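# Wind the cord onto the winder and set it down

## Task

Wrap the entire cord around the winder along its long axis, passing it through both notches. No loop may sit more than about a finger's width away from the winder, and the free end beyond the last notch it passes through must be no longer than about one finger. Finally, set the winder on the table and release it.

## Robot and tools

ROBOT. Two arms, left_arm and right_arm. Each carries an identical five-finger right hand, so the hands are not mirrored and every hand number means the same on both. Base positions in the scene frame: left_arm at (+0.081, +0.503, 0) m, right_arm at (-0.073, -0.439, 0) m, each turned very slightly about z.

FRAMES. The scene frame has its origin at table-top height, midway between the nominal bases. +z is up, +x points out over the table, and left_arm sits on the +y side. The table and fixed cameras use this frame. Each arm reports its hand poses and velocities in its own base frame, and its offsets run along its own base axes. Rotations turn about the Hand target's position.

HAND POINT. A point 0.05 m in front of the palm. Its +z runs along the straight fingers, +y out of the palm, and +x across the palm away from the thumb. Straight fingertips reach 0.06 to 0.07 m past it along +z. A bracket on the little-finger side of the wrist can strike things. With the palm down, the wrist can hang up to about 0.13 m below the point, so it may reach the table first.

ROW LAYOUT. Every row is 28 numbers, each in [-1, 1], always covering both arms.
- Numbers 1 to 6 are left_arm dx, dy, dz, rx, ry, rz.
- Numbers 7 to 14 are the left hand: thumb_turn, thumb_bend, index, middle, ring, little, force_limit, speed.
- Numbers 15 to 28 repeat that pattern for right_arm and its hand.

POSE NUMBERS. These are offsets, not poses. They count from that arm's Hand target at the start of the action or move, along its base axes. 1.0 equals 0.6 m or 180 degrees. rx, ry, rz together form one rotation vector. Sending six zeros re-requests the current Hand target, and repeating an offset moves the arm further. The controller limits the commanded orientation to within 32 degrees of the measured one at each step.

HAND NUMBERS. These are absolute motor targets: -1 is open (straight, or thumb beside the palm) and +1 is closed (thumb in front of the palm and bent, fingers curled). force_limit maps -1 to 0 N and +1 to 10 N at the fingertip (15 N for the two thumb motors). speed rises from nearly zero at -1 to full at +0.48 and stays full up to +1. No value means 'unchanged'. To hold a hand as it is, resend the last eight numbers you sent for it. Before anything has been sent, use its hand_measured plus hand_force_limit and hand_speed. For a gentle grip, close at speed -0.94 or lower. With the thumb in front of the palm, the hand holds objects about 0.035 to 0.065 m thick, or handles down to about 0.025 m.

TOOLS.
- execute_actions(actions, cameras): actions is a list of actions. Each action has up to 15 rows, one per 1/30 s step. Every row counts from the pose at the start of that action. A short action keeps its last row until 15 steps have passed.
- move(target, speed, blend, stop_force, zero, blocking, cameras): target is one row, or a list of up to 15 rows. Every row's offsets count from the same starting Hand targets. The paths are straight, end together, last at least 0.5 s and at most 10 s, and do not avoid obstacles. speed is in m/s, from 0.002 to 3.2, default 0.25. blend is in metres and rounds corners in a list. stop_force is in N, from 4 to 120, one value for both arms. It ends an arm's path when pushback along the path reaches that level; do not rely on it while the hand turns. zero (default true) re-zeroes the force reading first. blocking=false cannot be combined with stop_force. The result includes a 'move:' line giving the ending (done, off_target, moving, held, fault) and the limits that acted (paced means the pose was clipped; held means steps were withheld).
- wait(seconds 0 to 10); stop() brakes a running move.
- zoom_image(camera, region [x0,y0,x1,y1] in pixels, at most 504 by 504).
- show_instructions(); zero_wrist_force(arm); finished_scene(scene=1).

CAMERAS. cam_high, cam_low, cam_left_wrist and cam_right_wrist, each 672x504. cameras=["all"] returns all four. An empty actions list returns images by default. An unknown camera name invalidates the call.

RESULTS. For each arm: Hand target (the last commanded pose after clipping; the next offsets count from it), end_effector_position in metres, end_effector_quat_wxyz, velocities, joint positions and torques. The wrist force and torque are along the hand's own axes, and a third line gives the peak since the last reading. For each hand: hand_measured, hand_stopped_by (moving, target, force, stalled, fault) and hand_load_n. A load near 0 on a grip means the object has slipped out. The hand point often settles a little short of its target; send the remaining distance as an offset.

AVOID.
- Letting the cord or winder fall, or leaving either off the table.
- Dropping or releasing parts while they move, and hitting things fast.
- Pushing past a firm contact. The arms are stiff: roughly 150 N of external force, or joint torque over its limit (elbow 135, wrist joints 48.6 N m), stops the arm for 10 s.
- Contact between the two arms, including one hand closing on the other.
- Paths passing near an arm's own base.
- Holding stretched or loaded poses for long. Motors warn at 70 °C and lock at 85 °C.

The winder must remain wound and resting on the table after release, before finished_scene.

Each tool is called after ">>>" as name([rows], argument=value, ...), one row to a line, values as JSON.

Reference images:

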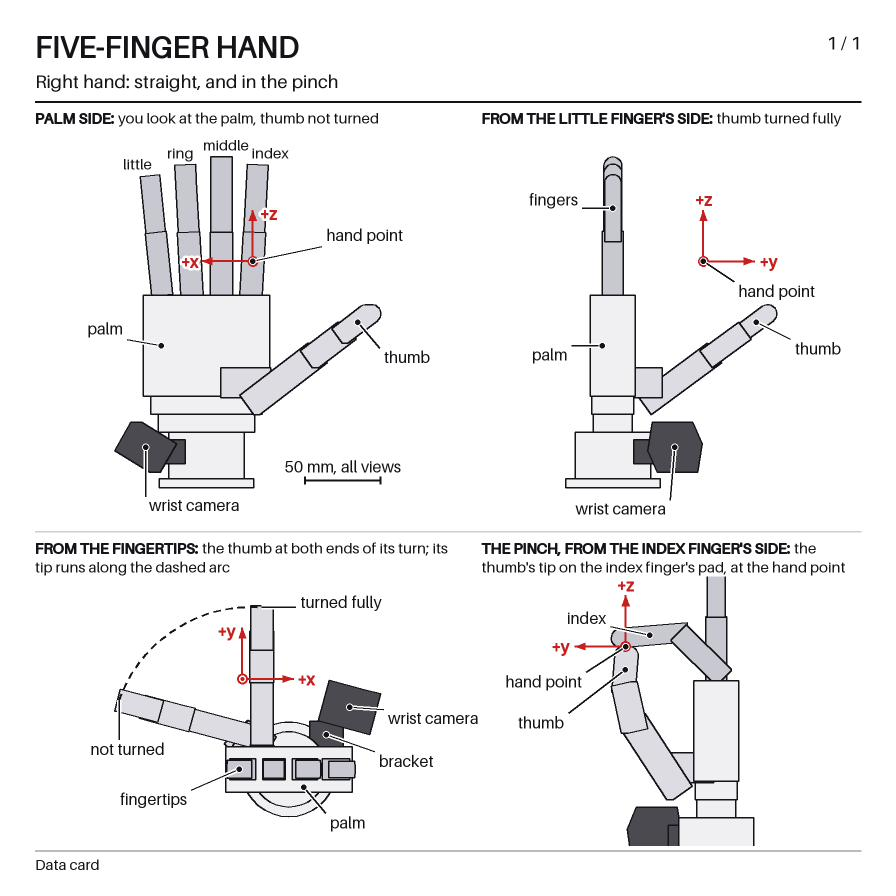

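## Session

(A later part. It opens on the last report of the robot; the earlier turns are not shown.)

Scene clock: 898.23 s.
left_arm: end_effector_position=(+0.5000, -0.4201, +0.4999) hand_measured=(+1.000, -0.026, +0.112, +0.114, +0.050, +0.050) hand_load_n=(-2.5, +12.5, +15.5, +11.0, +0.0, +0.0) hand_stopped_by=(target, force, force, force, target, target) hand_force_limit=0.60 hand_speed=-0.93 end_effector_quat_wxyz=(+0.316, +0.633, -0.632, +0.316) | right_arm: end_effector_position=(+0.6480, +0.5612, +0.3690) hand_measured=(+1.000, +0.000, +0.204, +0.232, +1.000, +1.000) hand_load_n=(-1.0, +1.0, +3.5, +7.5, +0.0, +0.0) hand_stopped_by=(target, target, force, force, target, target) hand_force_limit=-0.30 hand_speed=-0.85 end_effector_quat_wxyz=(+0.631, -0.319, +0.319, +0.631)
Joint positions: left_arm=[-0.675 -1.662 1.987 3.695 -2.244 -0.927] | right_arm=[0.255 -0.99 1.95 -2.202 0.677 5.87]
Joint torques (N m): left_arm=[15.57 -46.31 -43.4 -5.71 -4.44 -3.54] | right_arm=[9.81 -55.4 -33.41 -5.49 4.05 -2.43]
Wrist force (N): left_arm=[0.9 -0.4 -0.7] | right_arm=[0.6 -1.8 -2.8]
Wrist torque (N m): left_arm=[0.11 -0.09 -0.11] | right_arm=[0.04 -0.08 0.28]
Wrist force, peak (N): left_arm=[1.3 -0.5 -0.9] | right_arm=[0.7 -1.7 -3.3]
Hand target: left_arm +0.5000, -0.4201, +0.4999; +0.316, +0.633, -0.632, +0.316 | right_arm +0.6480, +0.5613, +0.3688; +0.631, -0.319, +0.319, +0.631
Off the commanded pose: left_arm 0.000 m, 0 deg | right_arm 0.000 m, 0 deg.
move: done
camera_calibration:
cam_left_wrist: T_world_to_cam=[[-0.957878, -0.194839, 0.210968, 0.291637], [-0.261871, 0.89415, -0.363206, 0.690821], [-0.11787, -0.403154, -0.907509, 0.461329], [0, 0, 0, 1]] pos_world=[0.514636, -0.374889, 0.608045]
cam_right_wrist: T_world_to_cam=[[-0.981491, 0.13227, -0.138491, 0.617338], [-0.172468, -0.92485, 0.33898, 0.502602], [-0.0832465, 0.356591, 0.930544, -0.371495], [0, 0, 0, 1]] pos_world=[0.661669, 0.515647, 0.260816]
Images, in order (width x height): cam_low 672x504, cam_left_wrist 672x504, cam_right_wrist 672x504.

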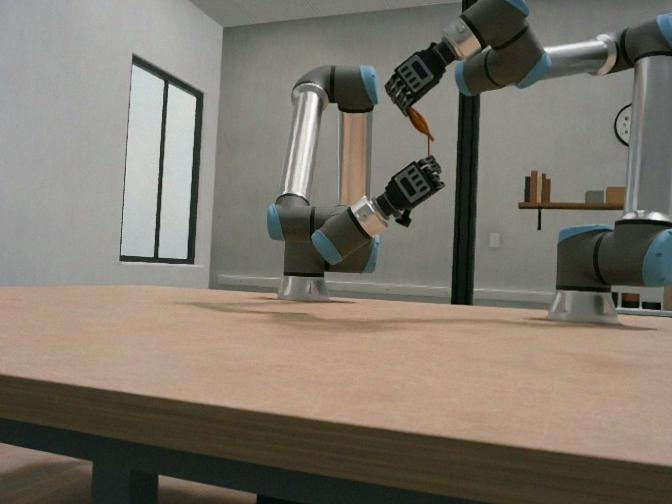

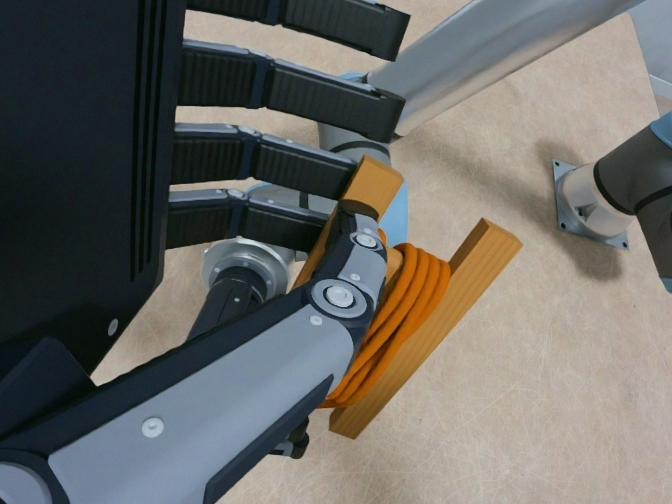

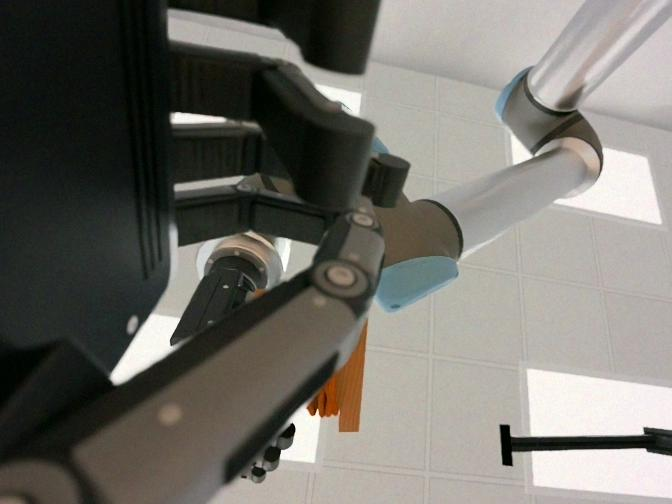

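>>> move(target=[0,0,0,0,0,0,1,0.2,0.65,0.6,0.05,0.05,0.6,-0.93,0.002,-0.005,-0.05,0,0,0,1,0,0.65,0.65,1,1,-0.3,-0.85], speed=0.03, cameras=["cam_right_wrist","cam_low","cam_left_wrist"])

>>> zoom_image(camera="cam_low", region=[360, 90, 455, 220])

>>> zoom_image(camera="cam_left_wrist", region=[240, 180, 560, 480])

Scene clock: 899.90 s.
left_arm: end_effector_position=(+0.5000, -0.4201, +0.4999) hand_measured=(+1.000, -0.026, +0.112, +0.114, +0.050, +0.050) hand_load_n=(-1.0, +13.5, +13.5, +11.0, +0.0, +0.0) hand_stopped_by=(target, force, force, force, target, target) hand_force_limit=0.60 hand_speed=-0.93 end_effector_quat_wxyz=(+0.316, +0.633, -0.632, +0.316) | right_arm: end_effector_position=(+0.6492, +0.5583, +0.3390) hand_measured=(+1.000, +0.000, +0.204, +0.232, +1.000, +1.000) hand_load_n=(-0.5, +1.0, +0.0, +7.5, +0.0, +0.0) hand_stopped_by=(target, target, force, force, target, target) hand_force_limit=-0.30 hand_speed=-0.85 end_effector_quat_wxyz=(+0.631, -0.319, +0.319, +0.631) end_effector_velocity=(+0.000, +0.000, -0.002) end_effector_angular_velocity=(-0.001, -0.002, -0.001)
Joint positions: left_arm=[-0.675 -1.662 1.987 3.695 -2.244 -0.927] | right_arm=[0.251 -0.946 1.954 -2.254 0.675 5.876]
Joint velocities: left_arm=[within noise] | right_arm=[-0.001 0.003 0 -0.005 -0.001 -0.001]
Joint torques (N m): left_arm=[11.88 -46.02 -43.17 -5.23 -3.43 -3.05] | right_arm=[-17.46 -56.12 -19.17 -6.3 -2.02 1.82]
Wrist force (N): left_arm=[1.2 -0.6 -1.0] | right_arm=[0.6 -1.7 -3.1]
Wrist torque (N m): left_arm=[0.09 -0.12 -0.11] | right_arm=[0.06 -0.05 0.05]
Wrist force, peak (N): left_arm=[-2.3 -0.6 1.8] | right_arm=[1.0 -1.7 -3.1]
Hand target: left_arm +0.5000, -0.4201, +0.4999; +0.316, +0.633, -0.632, +0.316 | right_arm +0.6492, +0.5583, +0.3388; +0.631, -0.319, +0.319, +0.631
Off the commanded pose: left_arm 0.000 m, 0 deg | right_arm 0.000 m, 0 deg.
move: done
camera_calibration:
cam_left_wrist: T_world_to_cam=[[-0.957878, -0.194839, 0.210968, 0.291637], [-0.261871, 0.89415, -0.363206, 0.690821], [-0.11787, -0.403154, -0.907509, 0.461329], [0, 0, 0, 1]] pos_world=[0.514636, -0.374889, 0.608045]
cam_right_wrist: T_world_to_cam=[[-0.981499, 0.132305, -0.1384, 0.614724], [-0.172469, -0.924844, 0.338996, 0.510198], [-0.0831473, 0.356594, 0.930552, -0.342478], [0, 0, 0, 1]] pos_world=[0.662869, 0.512647, 0.230816]
Images, in order (width x height): cam_low 672x504, cam_left_wrist 672x504, cam_right_wrist 672x504.

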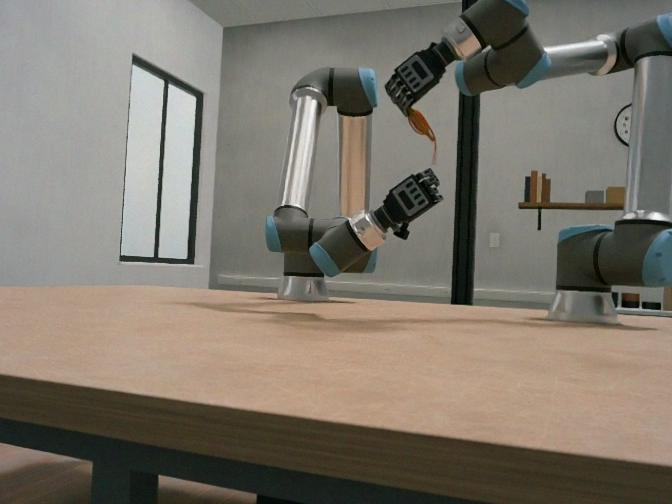

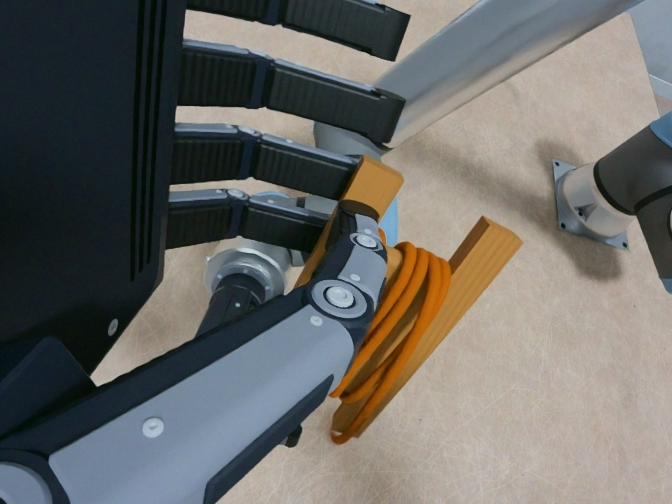

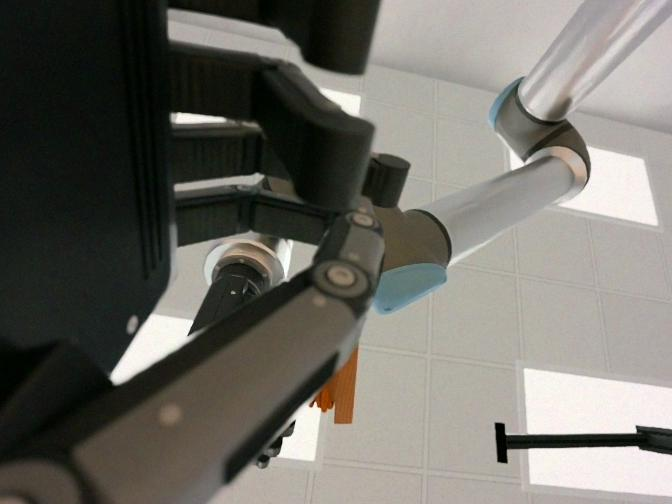

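Scaled by 3.877 from the camera's 672x504 image, which has a finer 960x720 frame.

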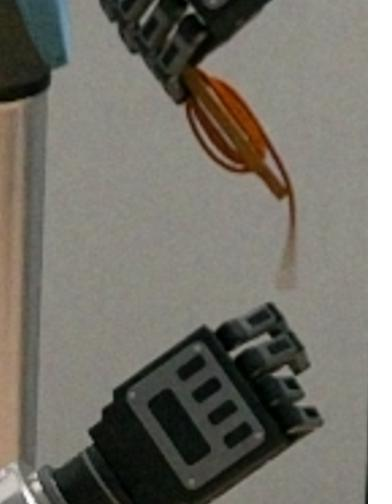

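Scaled by 1.575 from the camera's 672x504 image, which has a finer 960x720 frame.

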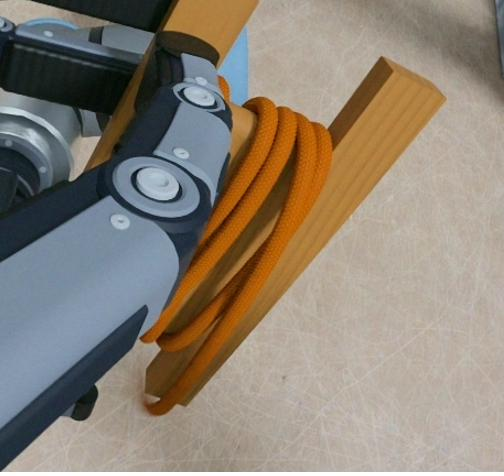

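>>> wait(seconds=1.5, cameras=["cam_right_wrist","cam_low","cam_left_wrist"])

>>> zoom_image(camera="cam_low", region=[390, 90, 455, 180])

>>> zoom_image(camera="cam_left_wrist", region=[300, 200, 480, 460])

Scene clock: 901.53 s.
left_arm: end_effector_position=(+0.5000, -0.4201, +0.4999) hand_measured=(+1.000, -0.026, +0.112, +0.114, +0.050, +0.050) hand_load_n=(-1.5, +13.0, +14.0, +10.5, +0.0, +0.0) hand_stopped_by=(target, force, force, force, target, target) hand_force_limit=0.60 hand_speed=-0.93 end_effector_quat_wxyz=(+0.316, +0.633, -0.632, +0.316) | right_arm: end_effector_position=(+0.6492, +0.5583, +0.3388) hand_measured=(+1.000, +0.000, +0.204, +0.232, +1.000, +1.000) hand_load_n=(-0.5, +1.0, +0.0, +7.5, +0.0, +0.0) hand_stopped_by=(target, target, force, force, target, target) hand_force_limit=-0.30 hand_speed=-0.85 end_effector_quat_wxyz=(+0.631, -0.319, +0.319, +0.631)
Joint positions: left_arm=[-0.675 -1.662 1.987 3.695 -2.244 -0.927] | right_arm=[0.251 -0.946 1.954 -2.255 0.675 5.876]
Joint torques (N m): left_arm=[5.06 -46.01 -40.78 -3.76 -0.3 -2.11] | right_arm=[-18.81 -58.13 -19.25 -5.89 -1.82 1.65]
Wrist force (N): left_arm=[0.9 -1.0 -0.4] | right_arm=[0.5 -1.7 -2.9]
Wrist torque (N m): left_arm=[0.00 -0.09 -0.13] | right_arm=[0.04 -0.04 0.05]
Wrist force, peak (N): left_arm=[1.4 -0.4 -0.7] | right_arm=[0.5 -1.9 -3.2]
Hand target: left_arm +0.5000, -0.4201, +0.4999; +0.316, +0.633, -0.632, +0.316 | right_arm +0.6492, +0.5583, +0.3388; +0.631, -0.319, +0.319, +0.631
Off the commanded pose: left_arm 0.000 m, 0 deg | right_arm 0.000 m, 0 deg.
wait: 1.50 s; at rest by 0.03 s
camera_calibration:
cam_left_wrist: T_world_to_cam=[[-0.957878, -0.194839, 0.210968, 0.291637], [-0.261871, 0.89415, -0.363206, 0.690821], [-0.11787, -0.403154, -0.907509, 0.461329], [0, 0, 0, 1]] pos_world=[0.514636, -0.374889, 0.608045]
cam_right_wrist: T_world_to_cam=[[-0.981491, 0.13227, -0.138491, 0.61473], [-0.172468, -0.92485, 0.33898, 0.510271], [-0.0832465, 0.356591, 0.930544, -0.342222], [0, 0, 0, 1]] pos_world=[0.662869, 0.512647, 0.230616]
Images, in order (width x height): cam_low 672x504, cam_left_wrist 672x504, cam_right_wrist 672x504.

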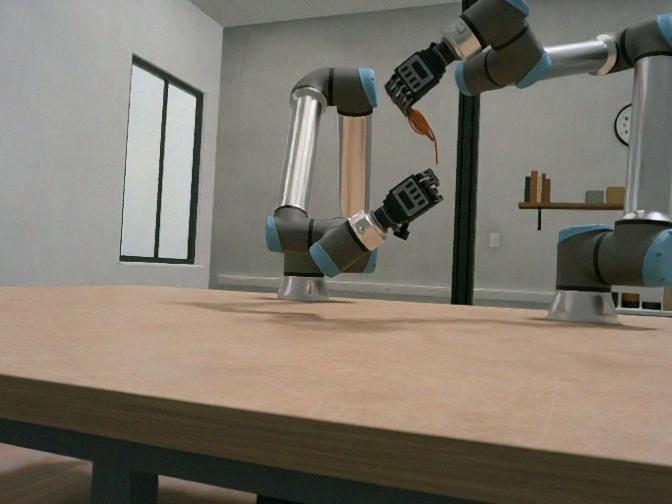

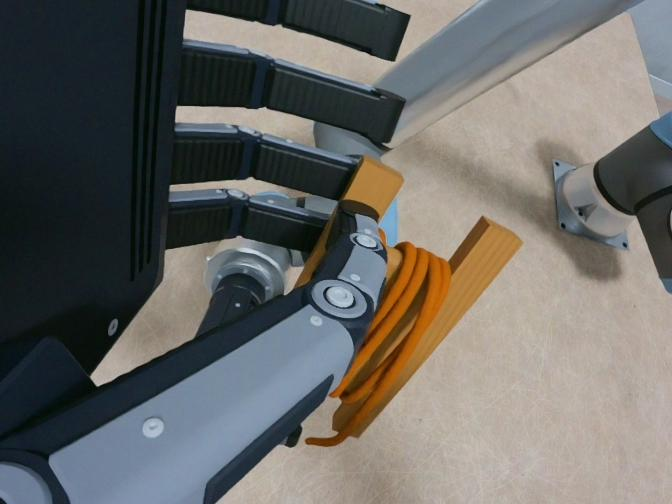

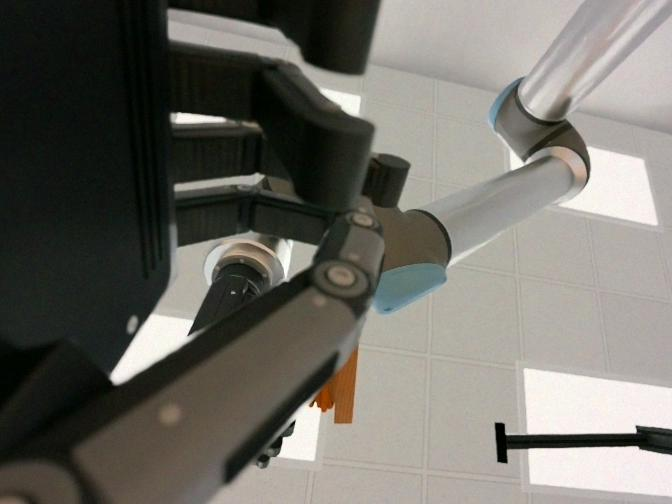

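Scaled by 5.600 from the camera's 672x504 image, which has a finer 960x720 frame.

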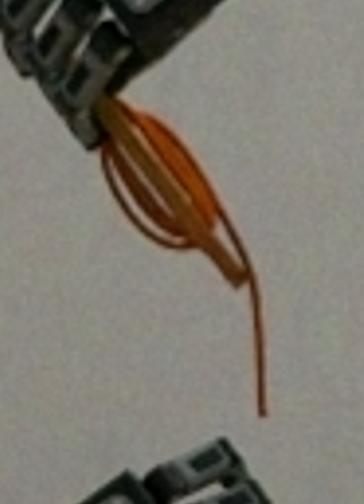

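Scaled by 1.938 from the camera's 672x504 image, which has a finer 960x720 frame.

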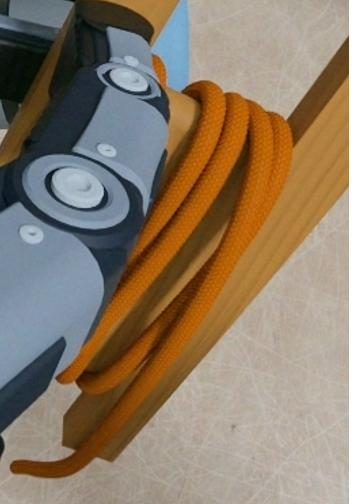

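>>> move([
  [0,0,0,0,0,0,1,0.2,0.65,0.6,-1,-1,0.6,-0.93,-0.01,-0.12,-0.03,0,0,0,1,0,-0.6,-0.6,1,1,-0.6,-0.7],
  [0,0,0,0,0,0,1,0.2,0.65,0.6,-1,-1,0.6,-0.93,-0.0287,-0.09,0.0187,0,0,0,1,0,-0.6,-0.6,1,1,-0.6,-0.7],
  [0,0,0,0,0,0,1,0.2,0.65,0.6,-1,-1,0.6,-0.93,-0.0287,0.0162,0.0987,0,0,0,1,0,-0.6,-0.6,1,1,-0.6,-0.7],
], speed=[0.1,0.1,0.06], blend=[0.01,0.01,0], cameras=["cam_right_wrist","cam_low","cam_left_wrist"])

>>> zoom_image(camera="cam_right_wrist", region=[280, 100, 500, 400])

>>> zoom_image(camera="cam_low", region=[360, 90, 455, 220])

Scene clock: 913.63 s.
left_arm: end_effector_position=(+0.5000, -0.4201, +0.4999) hand_measured=(+1.000, -0.026, +0.112, +0.114, -1.000, -1.000) hand_load_n=(-1.5, +13.0, +13.5, +11.0, -0.5, +0.0) hand_stopped_by=(target, force, force, force, target, target) hand_force_limit=0.60 hand_speed=-0.93 end_effector_quat_wxyz=(+0.316, +0.633, -0.632, +0.316) | right_arm: end_effector_position=(+0.6320, +0.5679, +0.3980) hand_measured=(+1.000, +0.000, -0.600, -0.600, +1.000, +1.000) hand_load_n=(+0.0, +0.0, +0.0, +0.0, +0.0, +0.0) hand_stopped_by=(target, target, target, target, target, target) hand_force_limit=-0.60 hand_speed=-0.70 end_effector_quat_wxyz=(+0.631, -0.319, +0.319, +0.631) end_effector_velocity=(+0.000, +0.001, +0.001) end_effector_angular_velocity=(-0.001, +0.001, +0.000)
Joint positions: left_arm=[-0.675 -1.662 1.987 3.695 -2.244 -0.927] | right_arm=[0.268 -1.045 1.967 -2.147 0.681 5.849]
Joint velocities: left_arm=[within noise] | right_arm=[0.001 -0.001 -0.001 0.005 0 -0.002]
Joint torques (N m): left_arm=[-6.68 -40.83 -32.18 -3.94 1.93 1.47] | right_arm=[10.64 -76.82 -34.71 -2.53 3.99 -2.57]
Wrist force (N): left_arm=[0.8 -0.5 -0.4] | right_arm=[0.9 -1.8 -3.0]
Wrist torque (N m): left_arm=[0.08 -0.07 -0.13] | right_arm=[0.04 -0.10 0.29]
Wrist force, peak (N): left_arm=[1.1 -0.9 -0.9] | right_arm=[0.6 -2.3 -3.5]
Hand target: left_arm +0.5000, -0.4201, +0.4999; +0.316, +0.633, -0.632, +0.316 | right_arm +0.6320, +0.5680, +0.3980; +0.631, -0.319, +0.319, +0.631
Off the commanded pose: left_arm 0.000 m, 0 deg | right_arm 0.000 m, 0 deg.
move: done; blend cut to 0 m at target 1
camera_calibration:
cam_left_wrist: T_world_to_cam=[[-0.957878, -0.194839, 0.210968, 0.291637], [-0.261871, 0.89415, -0.363206, 0.690821], [-0.11787, -0.403154, -0.907509, 0.461329], [0, 0, 0, 1]] pos_world=[0.514636, -0.374889, 0.608045]
cam_right_wrist: T_world_to_cam=[[-0.981509, 0.132183, -0.138445, 0.604794], [-0.172363, -0.924896, 0.338908, 0.496219], [-0.0832495, 0.356504, 0.930577, -0.402071], [0, 0, 0, 1]] pos_world=[0.645669, 0.522348, 0.289716]
Images, in order (width x height): cam_low 672x504, cam_left_wrist 672x504, cam_right_wrist 672x504.

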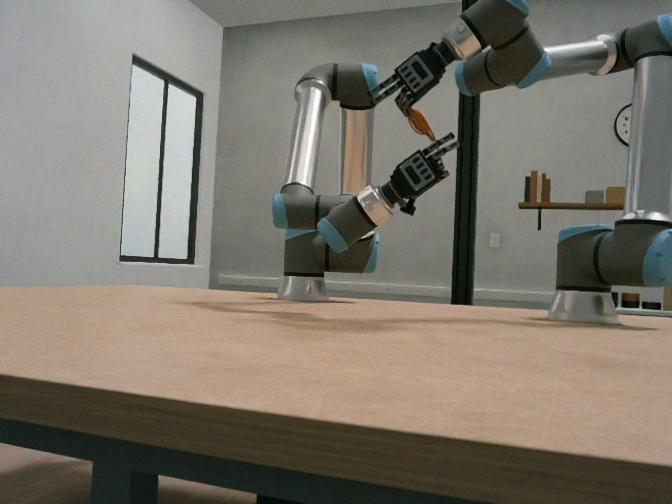

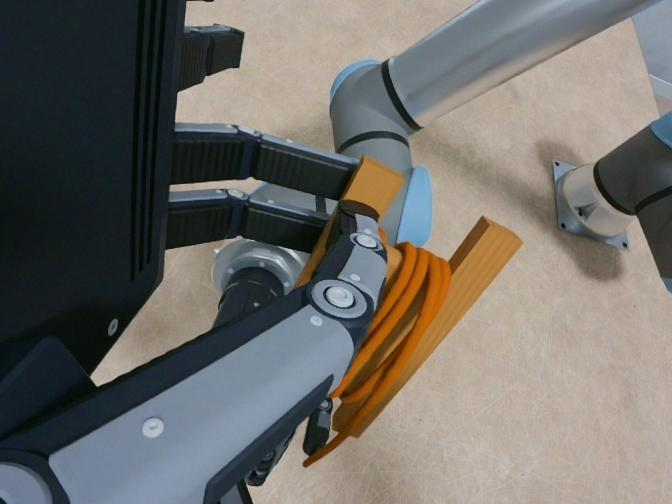

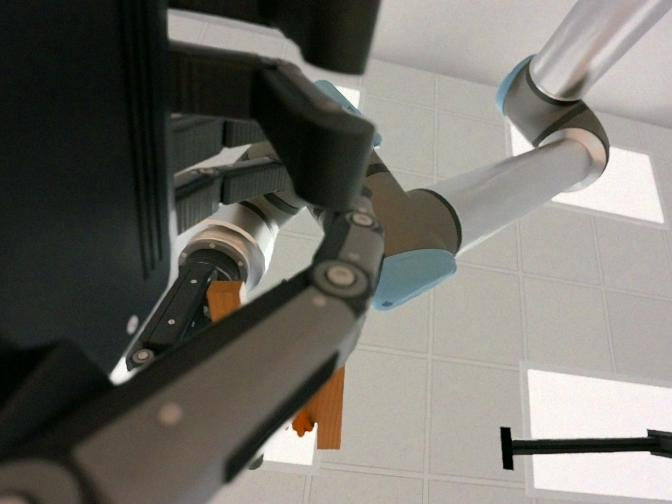

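Scaled by 1.680 from the camera's 672x504 image, which has a finer 960x720 frame.

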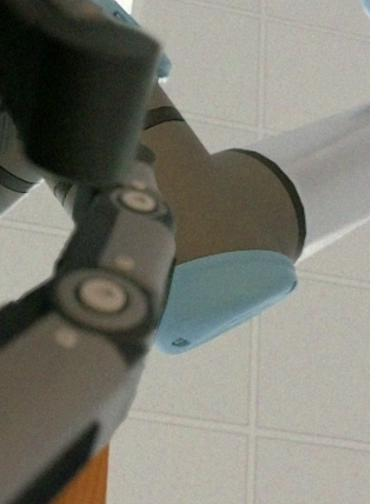

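Scaled by 3.877 from the camera's 672x504 image, which has a finer 960x720 frame.

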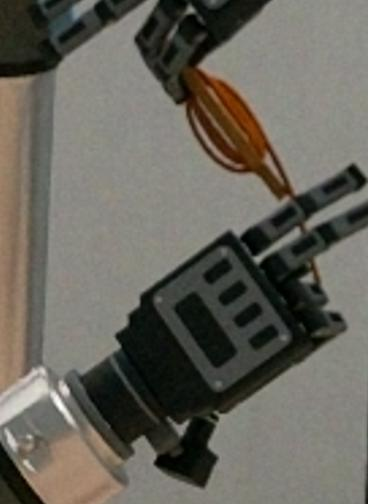

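>>> move(target=[0,0,0,0,0,0,1,0.2,0.65,0.6,-1,-1,0.6,-0.93,0,0,0,0,0,0,1,0,0.65,0.65,1,1,0,-0.92], speed=0.08, cameras=["cam_low","cam_left_wrist"])

>>> wait(seconds=2, cameras=["cam_low","cam_left_wrist"])

>>> zoom_image(camera="cam_low", region=[360, 90, 455, 220])

>>> zoom_image(camera="cam_left_wrist", region=[260, 200, 520, 500])

Scene clock: 917.93 s.
left_arm: end_effector_position=(+0.5000, -0.4201, +0.4999) hand_measured=(+1.000, -0.026, +0.112, +0.114, -1.000, -1.000) hand_load_n=(-1.5, +13.5, +13.5, +10.5, +0.0, +0.0) hand_stopped_by=(target, force, force, force, target, target) hand_force_limit=0.60 hand_speed=-0.93 end_effector_quat_wxyz=(+0.316, +0.633, -0.632, +0.316) | right_arm: end_effector_position=(+0.6320, +0.5680, +0.3980) hand_measured=(+1.000, +0.000, +0.184, +0.168, +1.000, +1.000) hand_load_n=(-1.0, +2.0, +5.0, +5.5, +0.0, +0.0) hand_stopped_by=(target, target, force, force, target, target) hand_force_limit=0.00 hand_speed=-0.92 end_effector_quat_wxyz=(+0.631, -0.319, +0.319, +0.631)
Joint positions: left_arm=[-0.675 -1.662 1.987 3.695 -2.244 -0.927] | right_arm=[0.268 -1.045 1.966 -2.147 0.681 5.849]
Joint torques (N m): left_arm=[-8.22 -38.86 -28.31 -3.91 2.04 1.31] | right_arm=[8.39 -75.2 -31.32 -2.7 3.93 -2.33]
Wrist force (N): left_arm=[0.8 -0.5 -0.4] | right_arm=[0.7 -1.3 -3.1]
Wrist torque (N m): left_arm=[0.08 -0.09 -0.13] | right_arm=[0.12 -0.07 0.28]
Wrist force, peak (N): left_arm=[1.2 -0.7 -1.0] | right_arm=[0.6 -1.8 -3.6]
Hand target: left_arm +0.5000, -0.4201, +0.4999; +0.316, +0.633, -0.632, +0.316 | right_arm +0.6320, +0.5680, +0.3980; +0.631, -0.319, +0.319, +0.631
Off the commanded pose: left_arm 0.000 m, 0 deg | right_arm 0.000 m, 0 deg.
move: done
camera_calibration:
cam_left_wrist: T_world_to_cam=[[-0.957878, -0.194839, 0.210968, 0.291637], [-0.261871, 0.89415, -0.363206, 0.690821], [-0.11787, -0.403154, -0.907509, 0.461329], [0, 0, 0, 1]] pos_world=[0.514636, -0.374889, 0.608045]
Images, in order (width x height): cam_low 672x504, cam_left_wrist 672x504.

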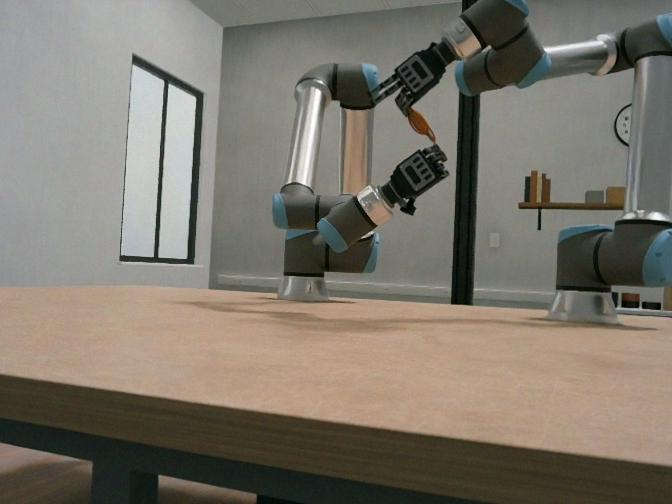

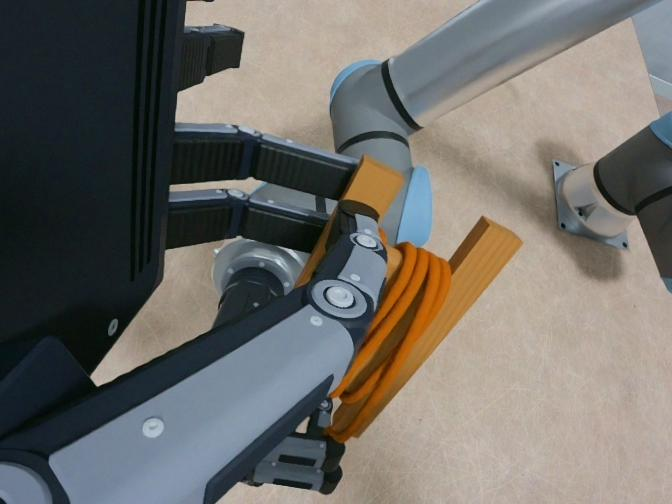

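Scene clock: 919.93 s.
left_arm: end_effector_position=(+0.5000, -0.4201, +0.4999) hand_measured=(+1.000, -0.026, +0.112, +0.114, -1.000, -1.000) hand_load_n=(-1.0, +13.5, +14.0, +11.0, +0.0, +0.0) hand_stopped_by=(target, force, force, force, target, target) hand_force_limit=0.60 hand_speed=-0.93 end_effector_quat_wxyz=(+0.316, +0.633, -0.632, +0.316) | right_arm: end_effector_position=(+0.6320, +0.5680, +0.3980) hand_measured=(+1.000, +0.000, +0.184, +0.168, +1.000, +1.000) hand_load_n=(-1.0, +2.5, +5.5, +5.5, +0.0, +0.0) hand_stopped_by=(target, target, force, force, target, target) hand_force_limit=0.00 hand_speed=-0.92 end_effector_quat_wxyz=(+0.631, -0.319, +0.319, +0.631)
Joint positions: left_arm=[-0.675 -1.662 1.987 3.695 -2.244 -0.927] | right_arm=[0.268 -1.045 1.966 -2.147 0.681 5.849]
Joint torques (N m): left_arm=[-6.81 -39.35 -29.34 -3.55 1.66 1.53] | right_arm=[8.35 -75.45 -28.18 -2.45 3.7 -2.56]
Wrist force (N): left_arm=[1.0 -0.6 -0.5] | right_arm=[1.0 -1.9 -3.2]
Wrist torque (N m): left_arm=[0.07 -0.12 -0.11] | right_arm=[0.03 -0.11 0.28]
Wrist force, peak (N): left_arm=[1.2 -0.5 -1.1] | right_arm=[0.6 -1.7 -3.5]
Hand target: left_arm +0.5000, -0.4201, +0.4999; +0.316, +0.633, -0.632, +0.316 | right_arm +0.6320, +0.5680, +0.3980; +0.631, -0.319, +0.319, +0.631
Off the commanded pose: left_arm 0.000 m, 0 deg | right_arm 0.000 m, 0 deg.
wait: 2.00 s; at rest by 0.17 s
camera_calibration:
cam_left_wrist: T_world_to_cam=[[-0.957878, -0.194839, 0.210968, 0.291637], [-0.261871, 0.89415, -0.363206, 0.690821], [-0.11787, -0.403154, -0.907509, 0.461329], [0, 0, 0, 1]] pos_world=[0.514636, -0.374889, 0.608045]
Images, in order (width x height): cam_low 672x504, cam_left_wrist 672x504.

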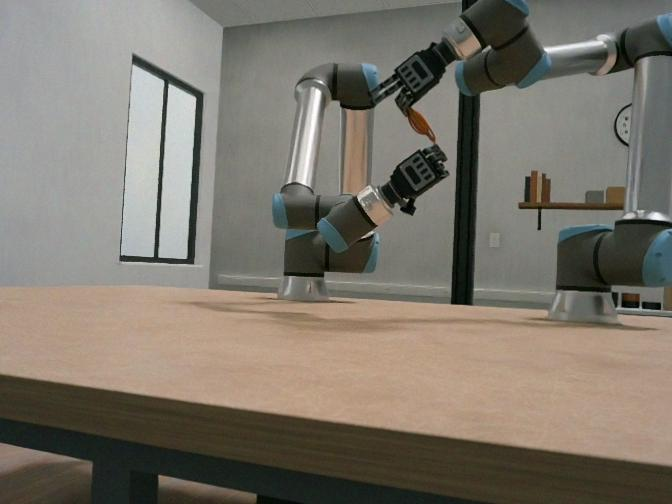

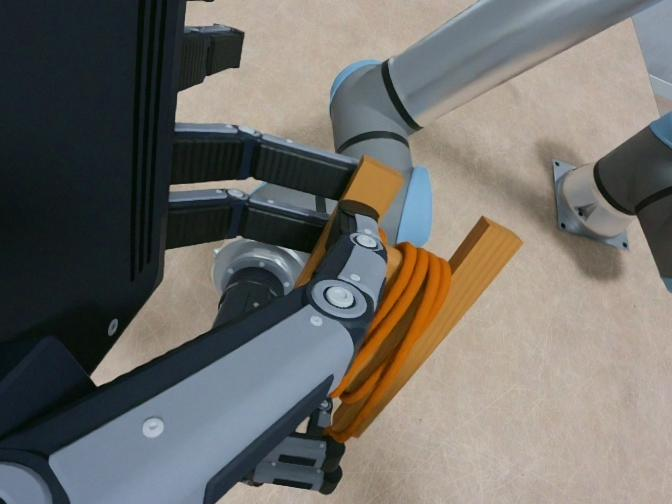

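Scaled by 3.877 from the camera's 672x504 image, which has a finer 960x720 frame.

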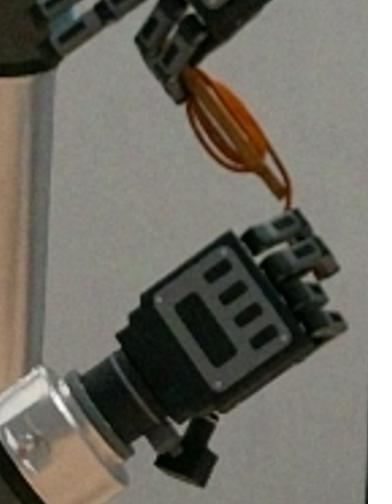

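Scaled by 1.680 from the camera's 672x504 image, which has a finer 960x720 frame.

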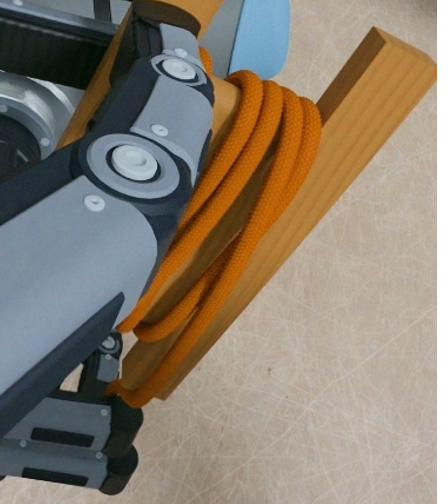

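>>> move([
  [0,0,0,0,0,0,1,0.2,0.65,0.6,-1,-1,0.6,-0.93,0.01,0.022,-0.022,0,0,0,1,0,0.65,0.65,1,1,0,-0.92],
  [0,0,0,0,0,0,1,0.2,0.65,0.6,-1,-1,0.6,-0.93,0.038,0.012,-0.033,0,0,0,1,0,0.65,0.65,1,1,0,-0.92],
  [0,0,0,0,0,0,1,0.2,0.65,0.6,-1,-1,0.6,-0.93,0.038,-0.038,-0.033,0,0,0,1,0,0.65,0.65,1,1,0,-0.92],
], speed=0.04, blend=[0.005,0.005,0], cameras=["cam_low","cam_left_wrist"])

>>> zoom_image(camera="cam_low", region=[360, 90, 455, 220])

>>> zoom_image(camera="cam_left_wrist", region=[260, 200, 520, 500])

Scene clock: 922.40 s.
left_arm: end_effector_position=(+0.5000, -0.4201, +0.4999) hand_measured=(+1.000, -0.026, +0.112, +0.114, -1.000, -1.000) hand_load_n=(+0.5, +14.0, +17.0, +9.0, +0.0, +0.0) hand_stopped_by=(target, force, force, force, target, target) hand_force_limit=0.60 hand_speed=-0.93 end_effector_quat_wxyz=(+0.316, +0.633, -0.632, +0.316) | right_arm: end_effector_position=(+0.6548, +0.5453, +0.3782) hand_measured=(+1.000, +0.000, +0.184, +0.168, +1.000, +1.000) hand_load_n=(+0.0, +2.0, +6.5, +5.5, -0.5, +0.0) hand_stopped_by=(target, target, force, force, target, target) hand_force_limit=0.00 hand_speed=-0.92 end_effector_quat_wxyz=(+0.631, -0.319, +0.319, +0.631)
Joint positions: left_arm=[-0.675 -1.662 1.987 3.695 -2.244 -0.927] | right_arm=[0.233 -1.001 1.954 -2.22 0.67 5.903]
Joint torques (N m): left_arm=[-9.17 -39.43 -34.37 -3.74 1.61 1.25] | right_arm=[-16.31 -77.62 -20.88 -5.44 -2.08 1.95]
Wrist force (N): left_arm=[-0.1 -1.1 0.5] | right_arm=[-0.9 -1.0 -2.1]
Wrist torque (N m): left_arm=[0.07 -0.02 -0.08] | right_arm=[0.10 0.02 0.03]
Wrist force, peak (N): left_arm=[-3.6 -1.5 1.1] | right_arm=[-4.0 -0.7 -1.7]
Hand target: left_arm +0.5000, -0.4201, +0.4999; +0.316, +0.633, -0.632, +0.316 | right_arm +0.6548, +0.5452, +0.3782; +0.631, -0.319, +0.319, +0.631
Off the commanded pose: left_arm 0.000 m, 0 deg | right_arm 0.000 m, 0 deg.
move: done
camera_calibration:
cam_left_wrist: T_world_to_cam=[[-0.957872, -0.194858, 0.210976, 0.291644], [-0.261891, 0.894146, -0.363202, 0.690791], [-0.11787, -0.403154, -0.907509, 0.461238], [0, 0, 0, 1]] pos_world=[0.514636, -0.374889, 0.607945]
Images, in order (width x height): cam_low 672x504, cam_left_wrist 672x504.

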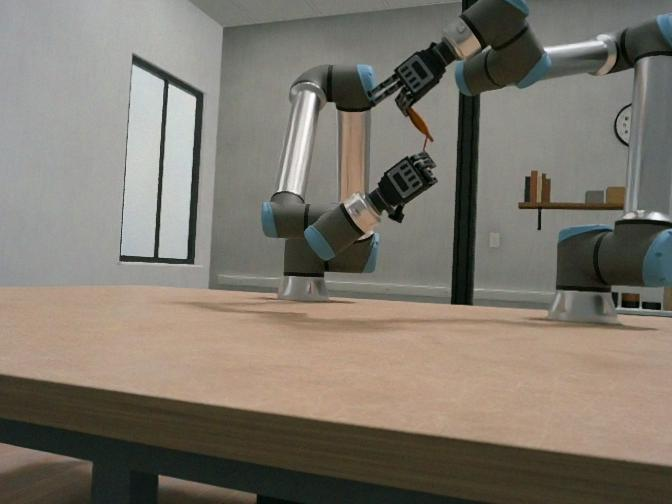

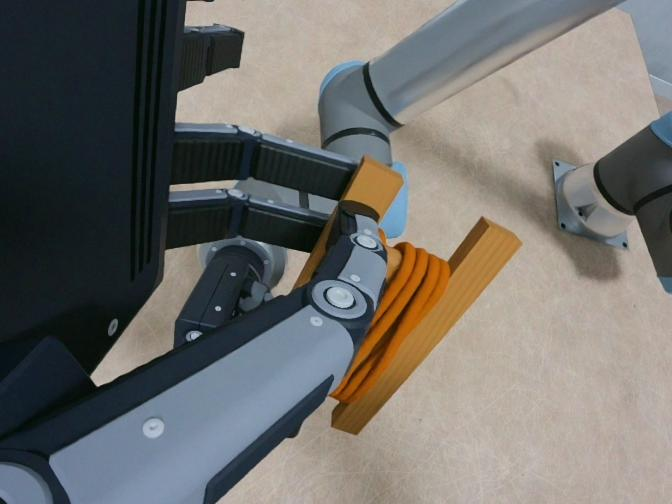

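Scaled by 3.877 from the camera's 672x504 image, which has a finer 960x720 frame.

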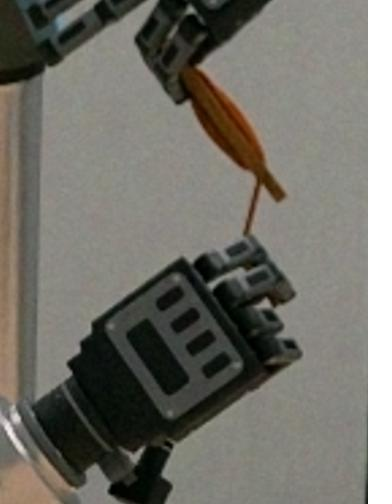

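Scaled by 1.680 from the camera's 672x504 image, which has a finer 960x720 frame.

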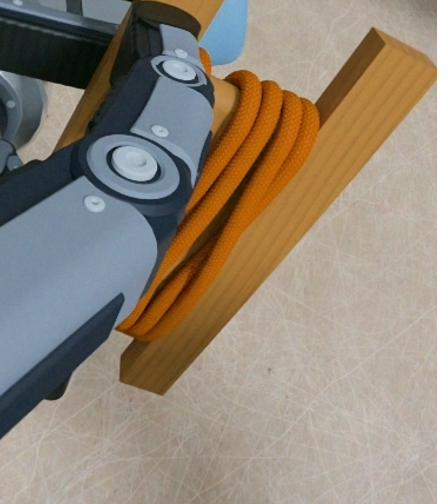

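>>> move(target=[0,0,0,0,0,0,1,0.2,0.65,0.6,-1,-1,0.6,-0.93,0,-0.02,0.02,0,0,0,1,0,0.65,0.65,1,1,0,-0.92], speed=0.03, cameras=["cam_low"])

>>> zoom_image(camera="cam_low", region=[395, 90, 455, 180])

>>> move(target=[0,0,0,0,0,0,1,0.2,0.65,0.6,-1,-1,0.6,-0.93,0,0,0,0,0,0,1,0,-0.4,-0.4,1,1,-0.6,-0.7], speed=0.05, cameras=["cam_left_wrist","cam_low"])

>>> zoom_image(camera="cam_low", region=[395, 90, 455, 180])

Scene clock: 923.77 s.
left_arm: end_effector_position=(+0.5000, -0.4201, +0.4999) hand_measured=(+1.000, -0.026, +0.112, +0.114, -1.000, -1.000) hand_load_n=(-1.0, +13.5, +13.5, +10.5, +0.0, +0.0) hand_stopped_by=(target, force, force, force, target, target) hand_force_limit=0.60 hand_speed=-0.93 end_effector_quat_wxyz=(+0.316, +0.633, -0.632, +0.316) | right_arm: end_effector_position=(+0.6548, +0.5334, +0.3900) hand_measured=(+1.000, +0.000, +0.184, +0.168, +1.000, +1.000) hand_load_n=(-1.0, +2.5, +5.5, +6.0, +0.0, +0.0) hand_stopped_by=(target, target, force, force, target, target) hand_force_limit=0.00 hand_speed=-0.92 end_effector_quat_wxyz=(+0.631, -0.319, +0.319, +0.631)
Joint positions: left_arm=[-0.675 -1.662 1.987 3.695 -2.244 -0.927] | right_arm=[0.218 -1.021 1.964 -2.229 0.665 5.927]
Joint torques (N m): left_arm=[-6.41 -38.47 -40.68 -3.56 1.64 1.17] | right_arm=[-16.44 -76.11 -21.38 -5.61 -2.02 1.77]
Wrist force (N): left_arm=[0.9 -0.7 -0.6] | right_arm=[0.8 -1.8 -2.8]
Wrist torque (N m): left_arm=[0.06 -0.08 -0.13] | right_arm=[0.01 -0.10 0.06]
Wrist force, peak (N): left_arm=[1.1 -0.7 -0.7] | right_arm=[0.4 -1.9 -3.3]
Hand target: left_arm +0.5000, -0.4201, +0.4999; +0.316, +0.633, -0.632, +0.316 | right_arm +0.6548, +0.5332, +0.3902; +0.631, -0.319, +0.319, +0.631
Off the commanded pose: left_arm 0.000 m, 0 deg | right_arm 0.000 m, 0 deg.
move: done
Images, in order (width x height): cam_low 672x504.

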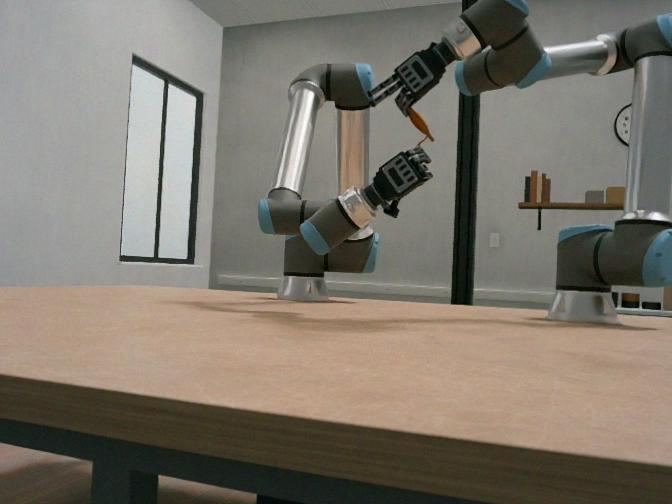

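Scaled by 5.600 from the camera's 672x504 image, which has a finer 960x720 frame.

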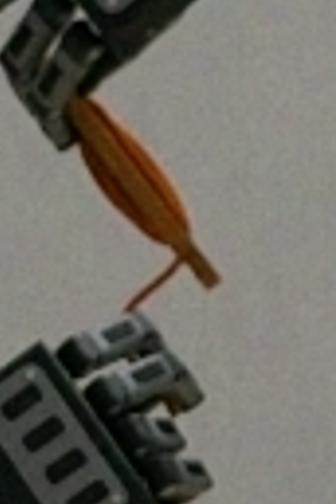

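Scene clock: 924.77 s.
left_arm: end_effector_position=(+0.5000, -0.4201, +0.4999) hand_measured=(+1.000, -0.026, +0.112, +0.114, -1.000, -1.000) hand_load_n=(-0.5, +13.5, +13.5, +11.0, +0.0, +0.0) hand_stopped_by=(target, force, force, force, target, target) hand_force_limit=0.60 hand_speed=-0.93 end_effector_quat_wxyz=(+0.316, +0.633, -0.632, +0.316) | right_arm: end_effector_position=(+0.6548, +0.5332, +0.3902) hand_measured=(+1.000, +0.000, -0.400, -0.400, +1.000, +1.000) hand_load_n=(+0.0, +0.0, +0.0, +0.0, +0.5, +0.0) hand_stopped_by=(target, target, target, target, target, target) hand_force_limit=-0.60 hand_speed=-0.70 end_effector_quat_wxyz=(+0.631, -0.319, +0.319, +0.631)
Joint positions: left_arm=[-0.675 -1.662 1.987 3.695 -2.244 -0.927] | right_arm=[0.217 -1.021 1.964 -2.229 0.665 5.927]
Joint torques (N m): left_arm=[-7.55 -36.83 -44.35 -3.69 1.71 1.17] | right_arm=[-17.68 -77.8 -22.87 -5.73 -1.95 1.79]
Wrist force (N): left_arm=[0.3 -0.6 -0.4] | right_arm=[0.4 -1.4 -2.6]
Wrist torque (N m): left_arm=[0.06 -0.01 -0.16] | right_arm=[0.07 -0.04 0.05]
Wrist force, peak (N): left_arm=[1.1 -0.8 -0.7] | right_arm=[0.6 -1.8 -3.3]
Hand target: left_arm +0.5000, -0.4201, +0.4999; +0.316, +0.633, -0.632, +0.316 | right_arm +0.6548, +0.5332, +0.3902; +0.631, -0.319, +0.319, +0.631
Off the commanded pose: left_arm 0.000 m, 0 deg | right_arm 0.000 m, 0 deg.
move: done
camera_calibration:
cam_left_wrist: T_world_to_cam=[[-0.957872, -0.194858, 0.210976, 0.291644], [-0.261891, 0.894146, -0.363202, 0.690791], [-0.11787, -0.403154, -0.907509, 0.461238], [0, 0, 0, 1]] pos_world=[0.514636, -0.374889, 0.607945]
Images, in order (width x height): cam_low 672x504, cam_left_wrist 672x504.

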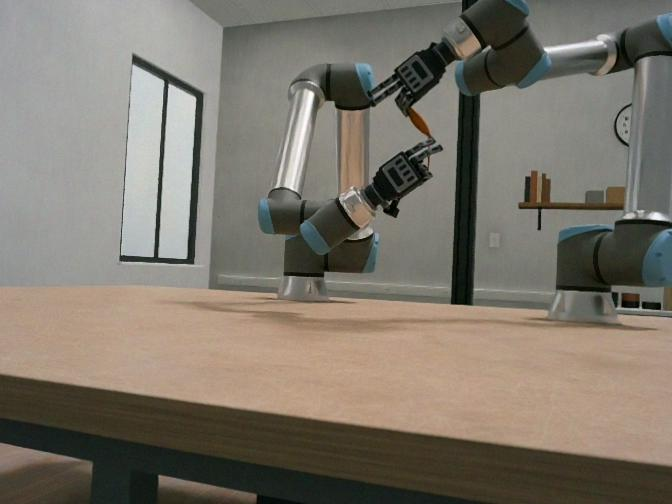

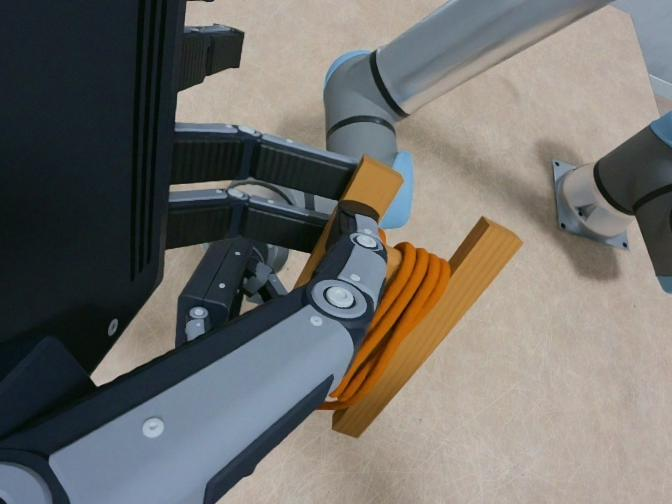

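Scaled by 5.600 from the camera's 672x504 image, which has a finer 960x720 frame.

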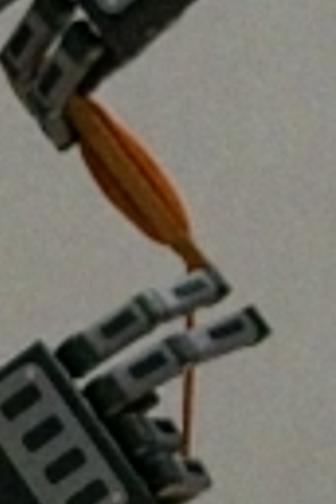

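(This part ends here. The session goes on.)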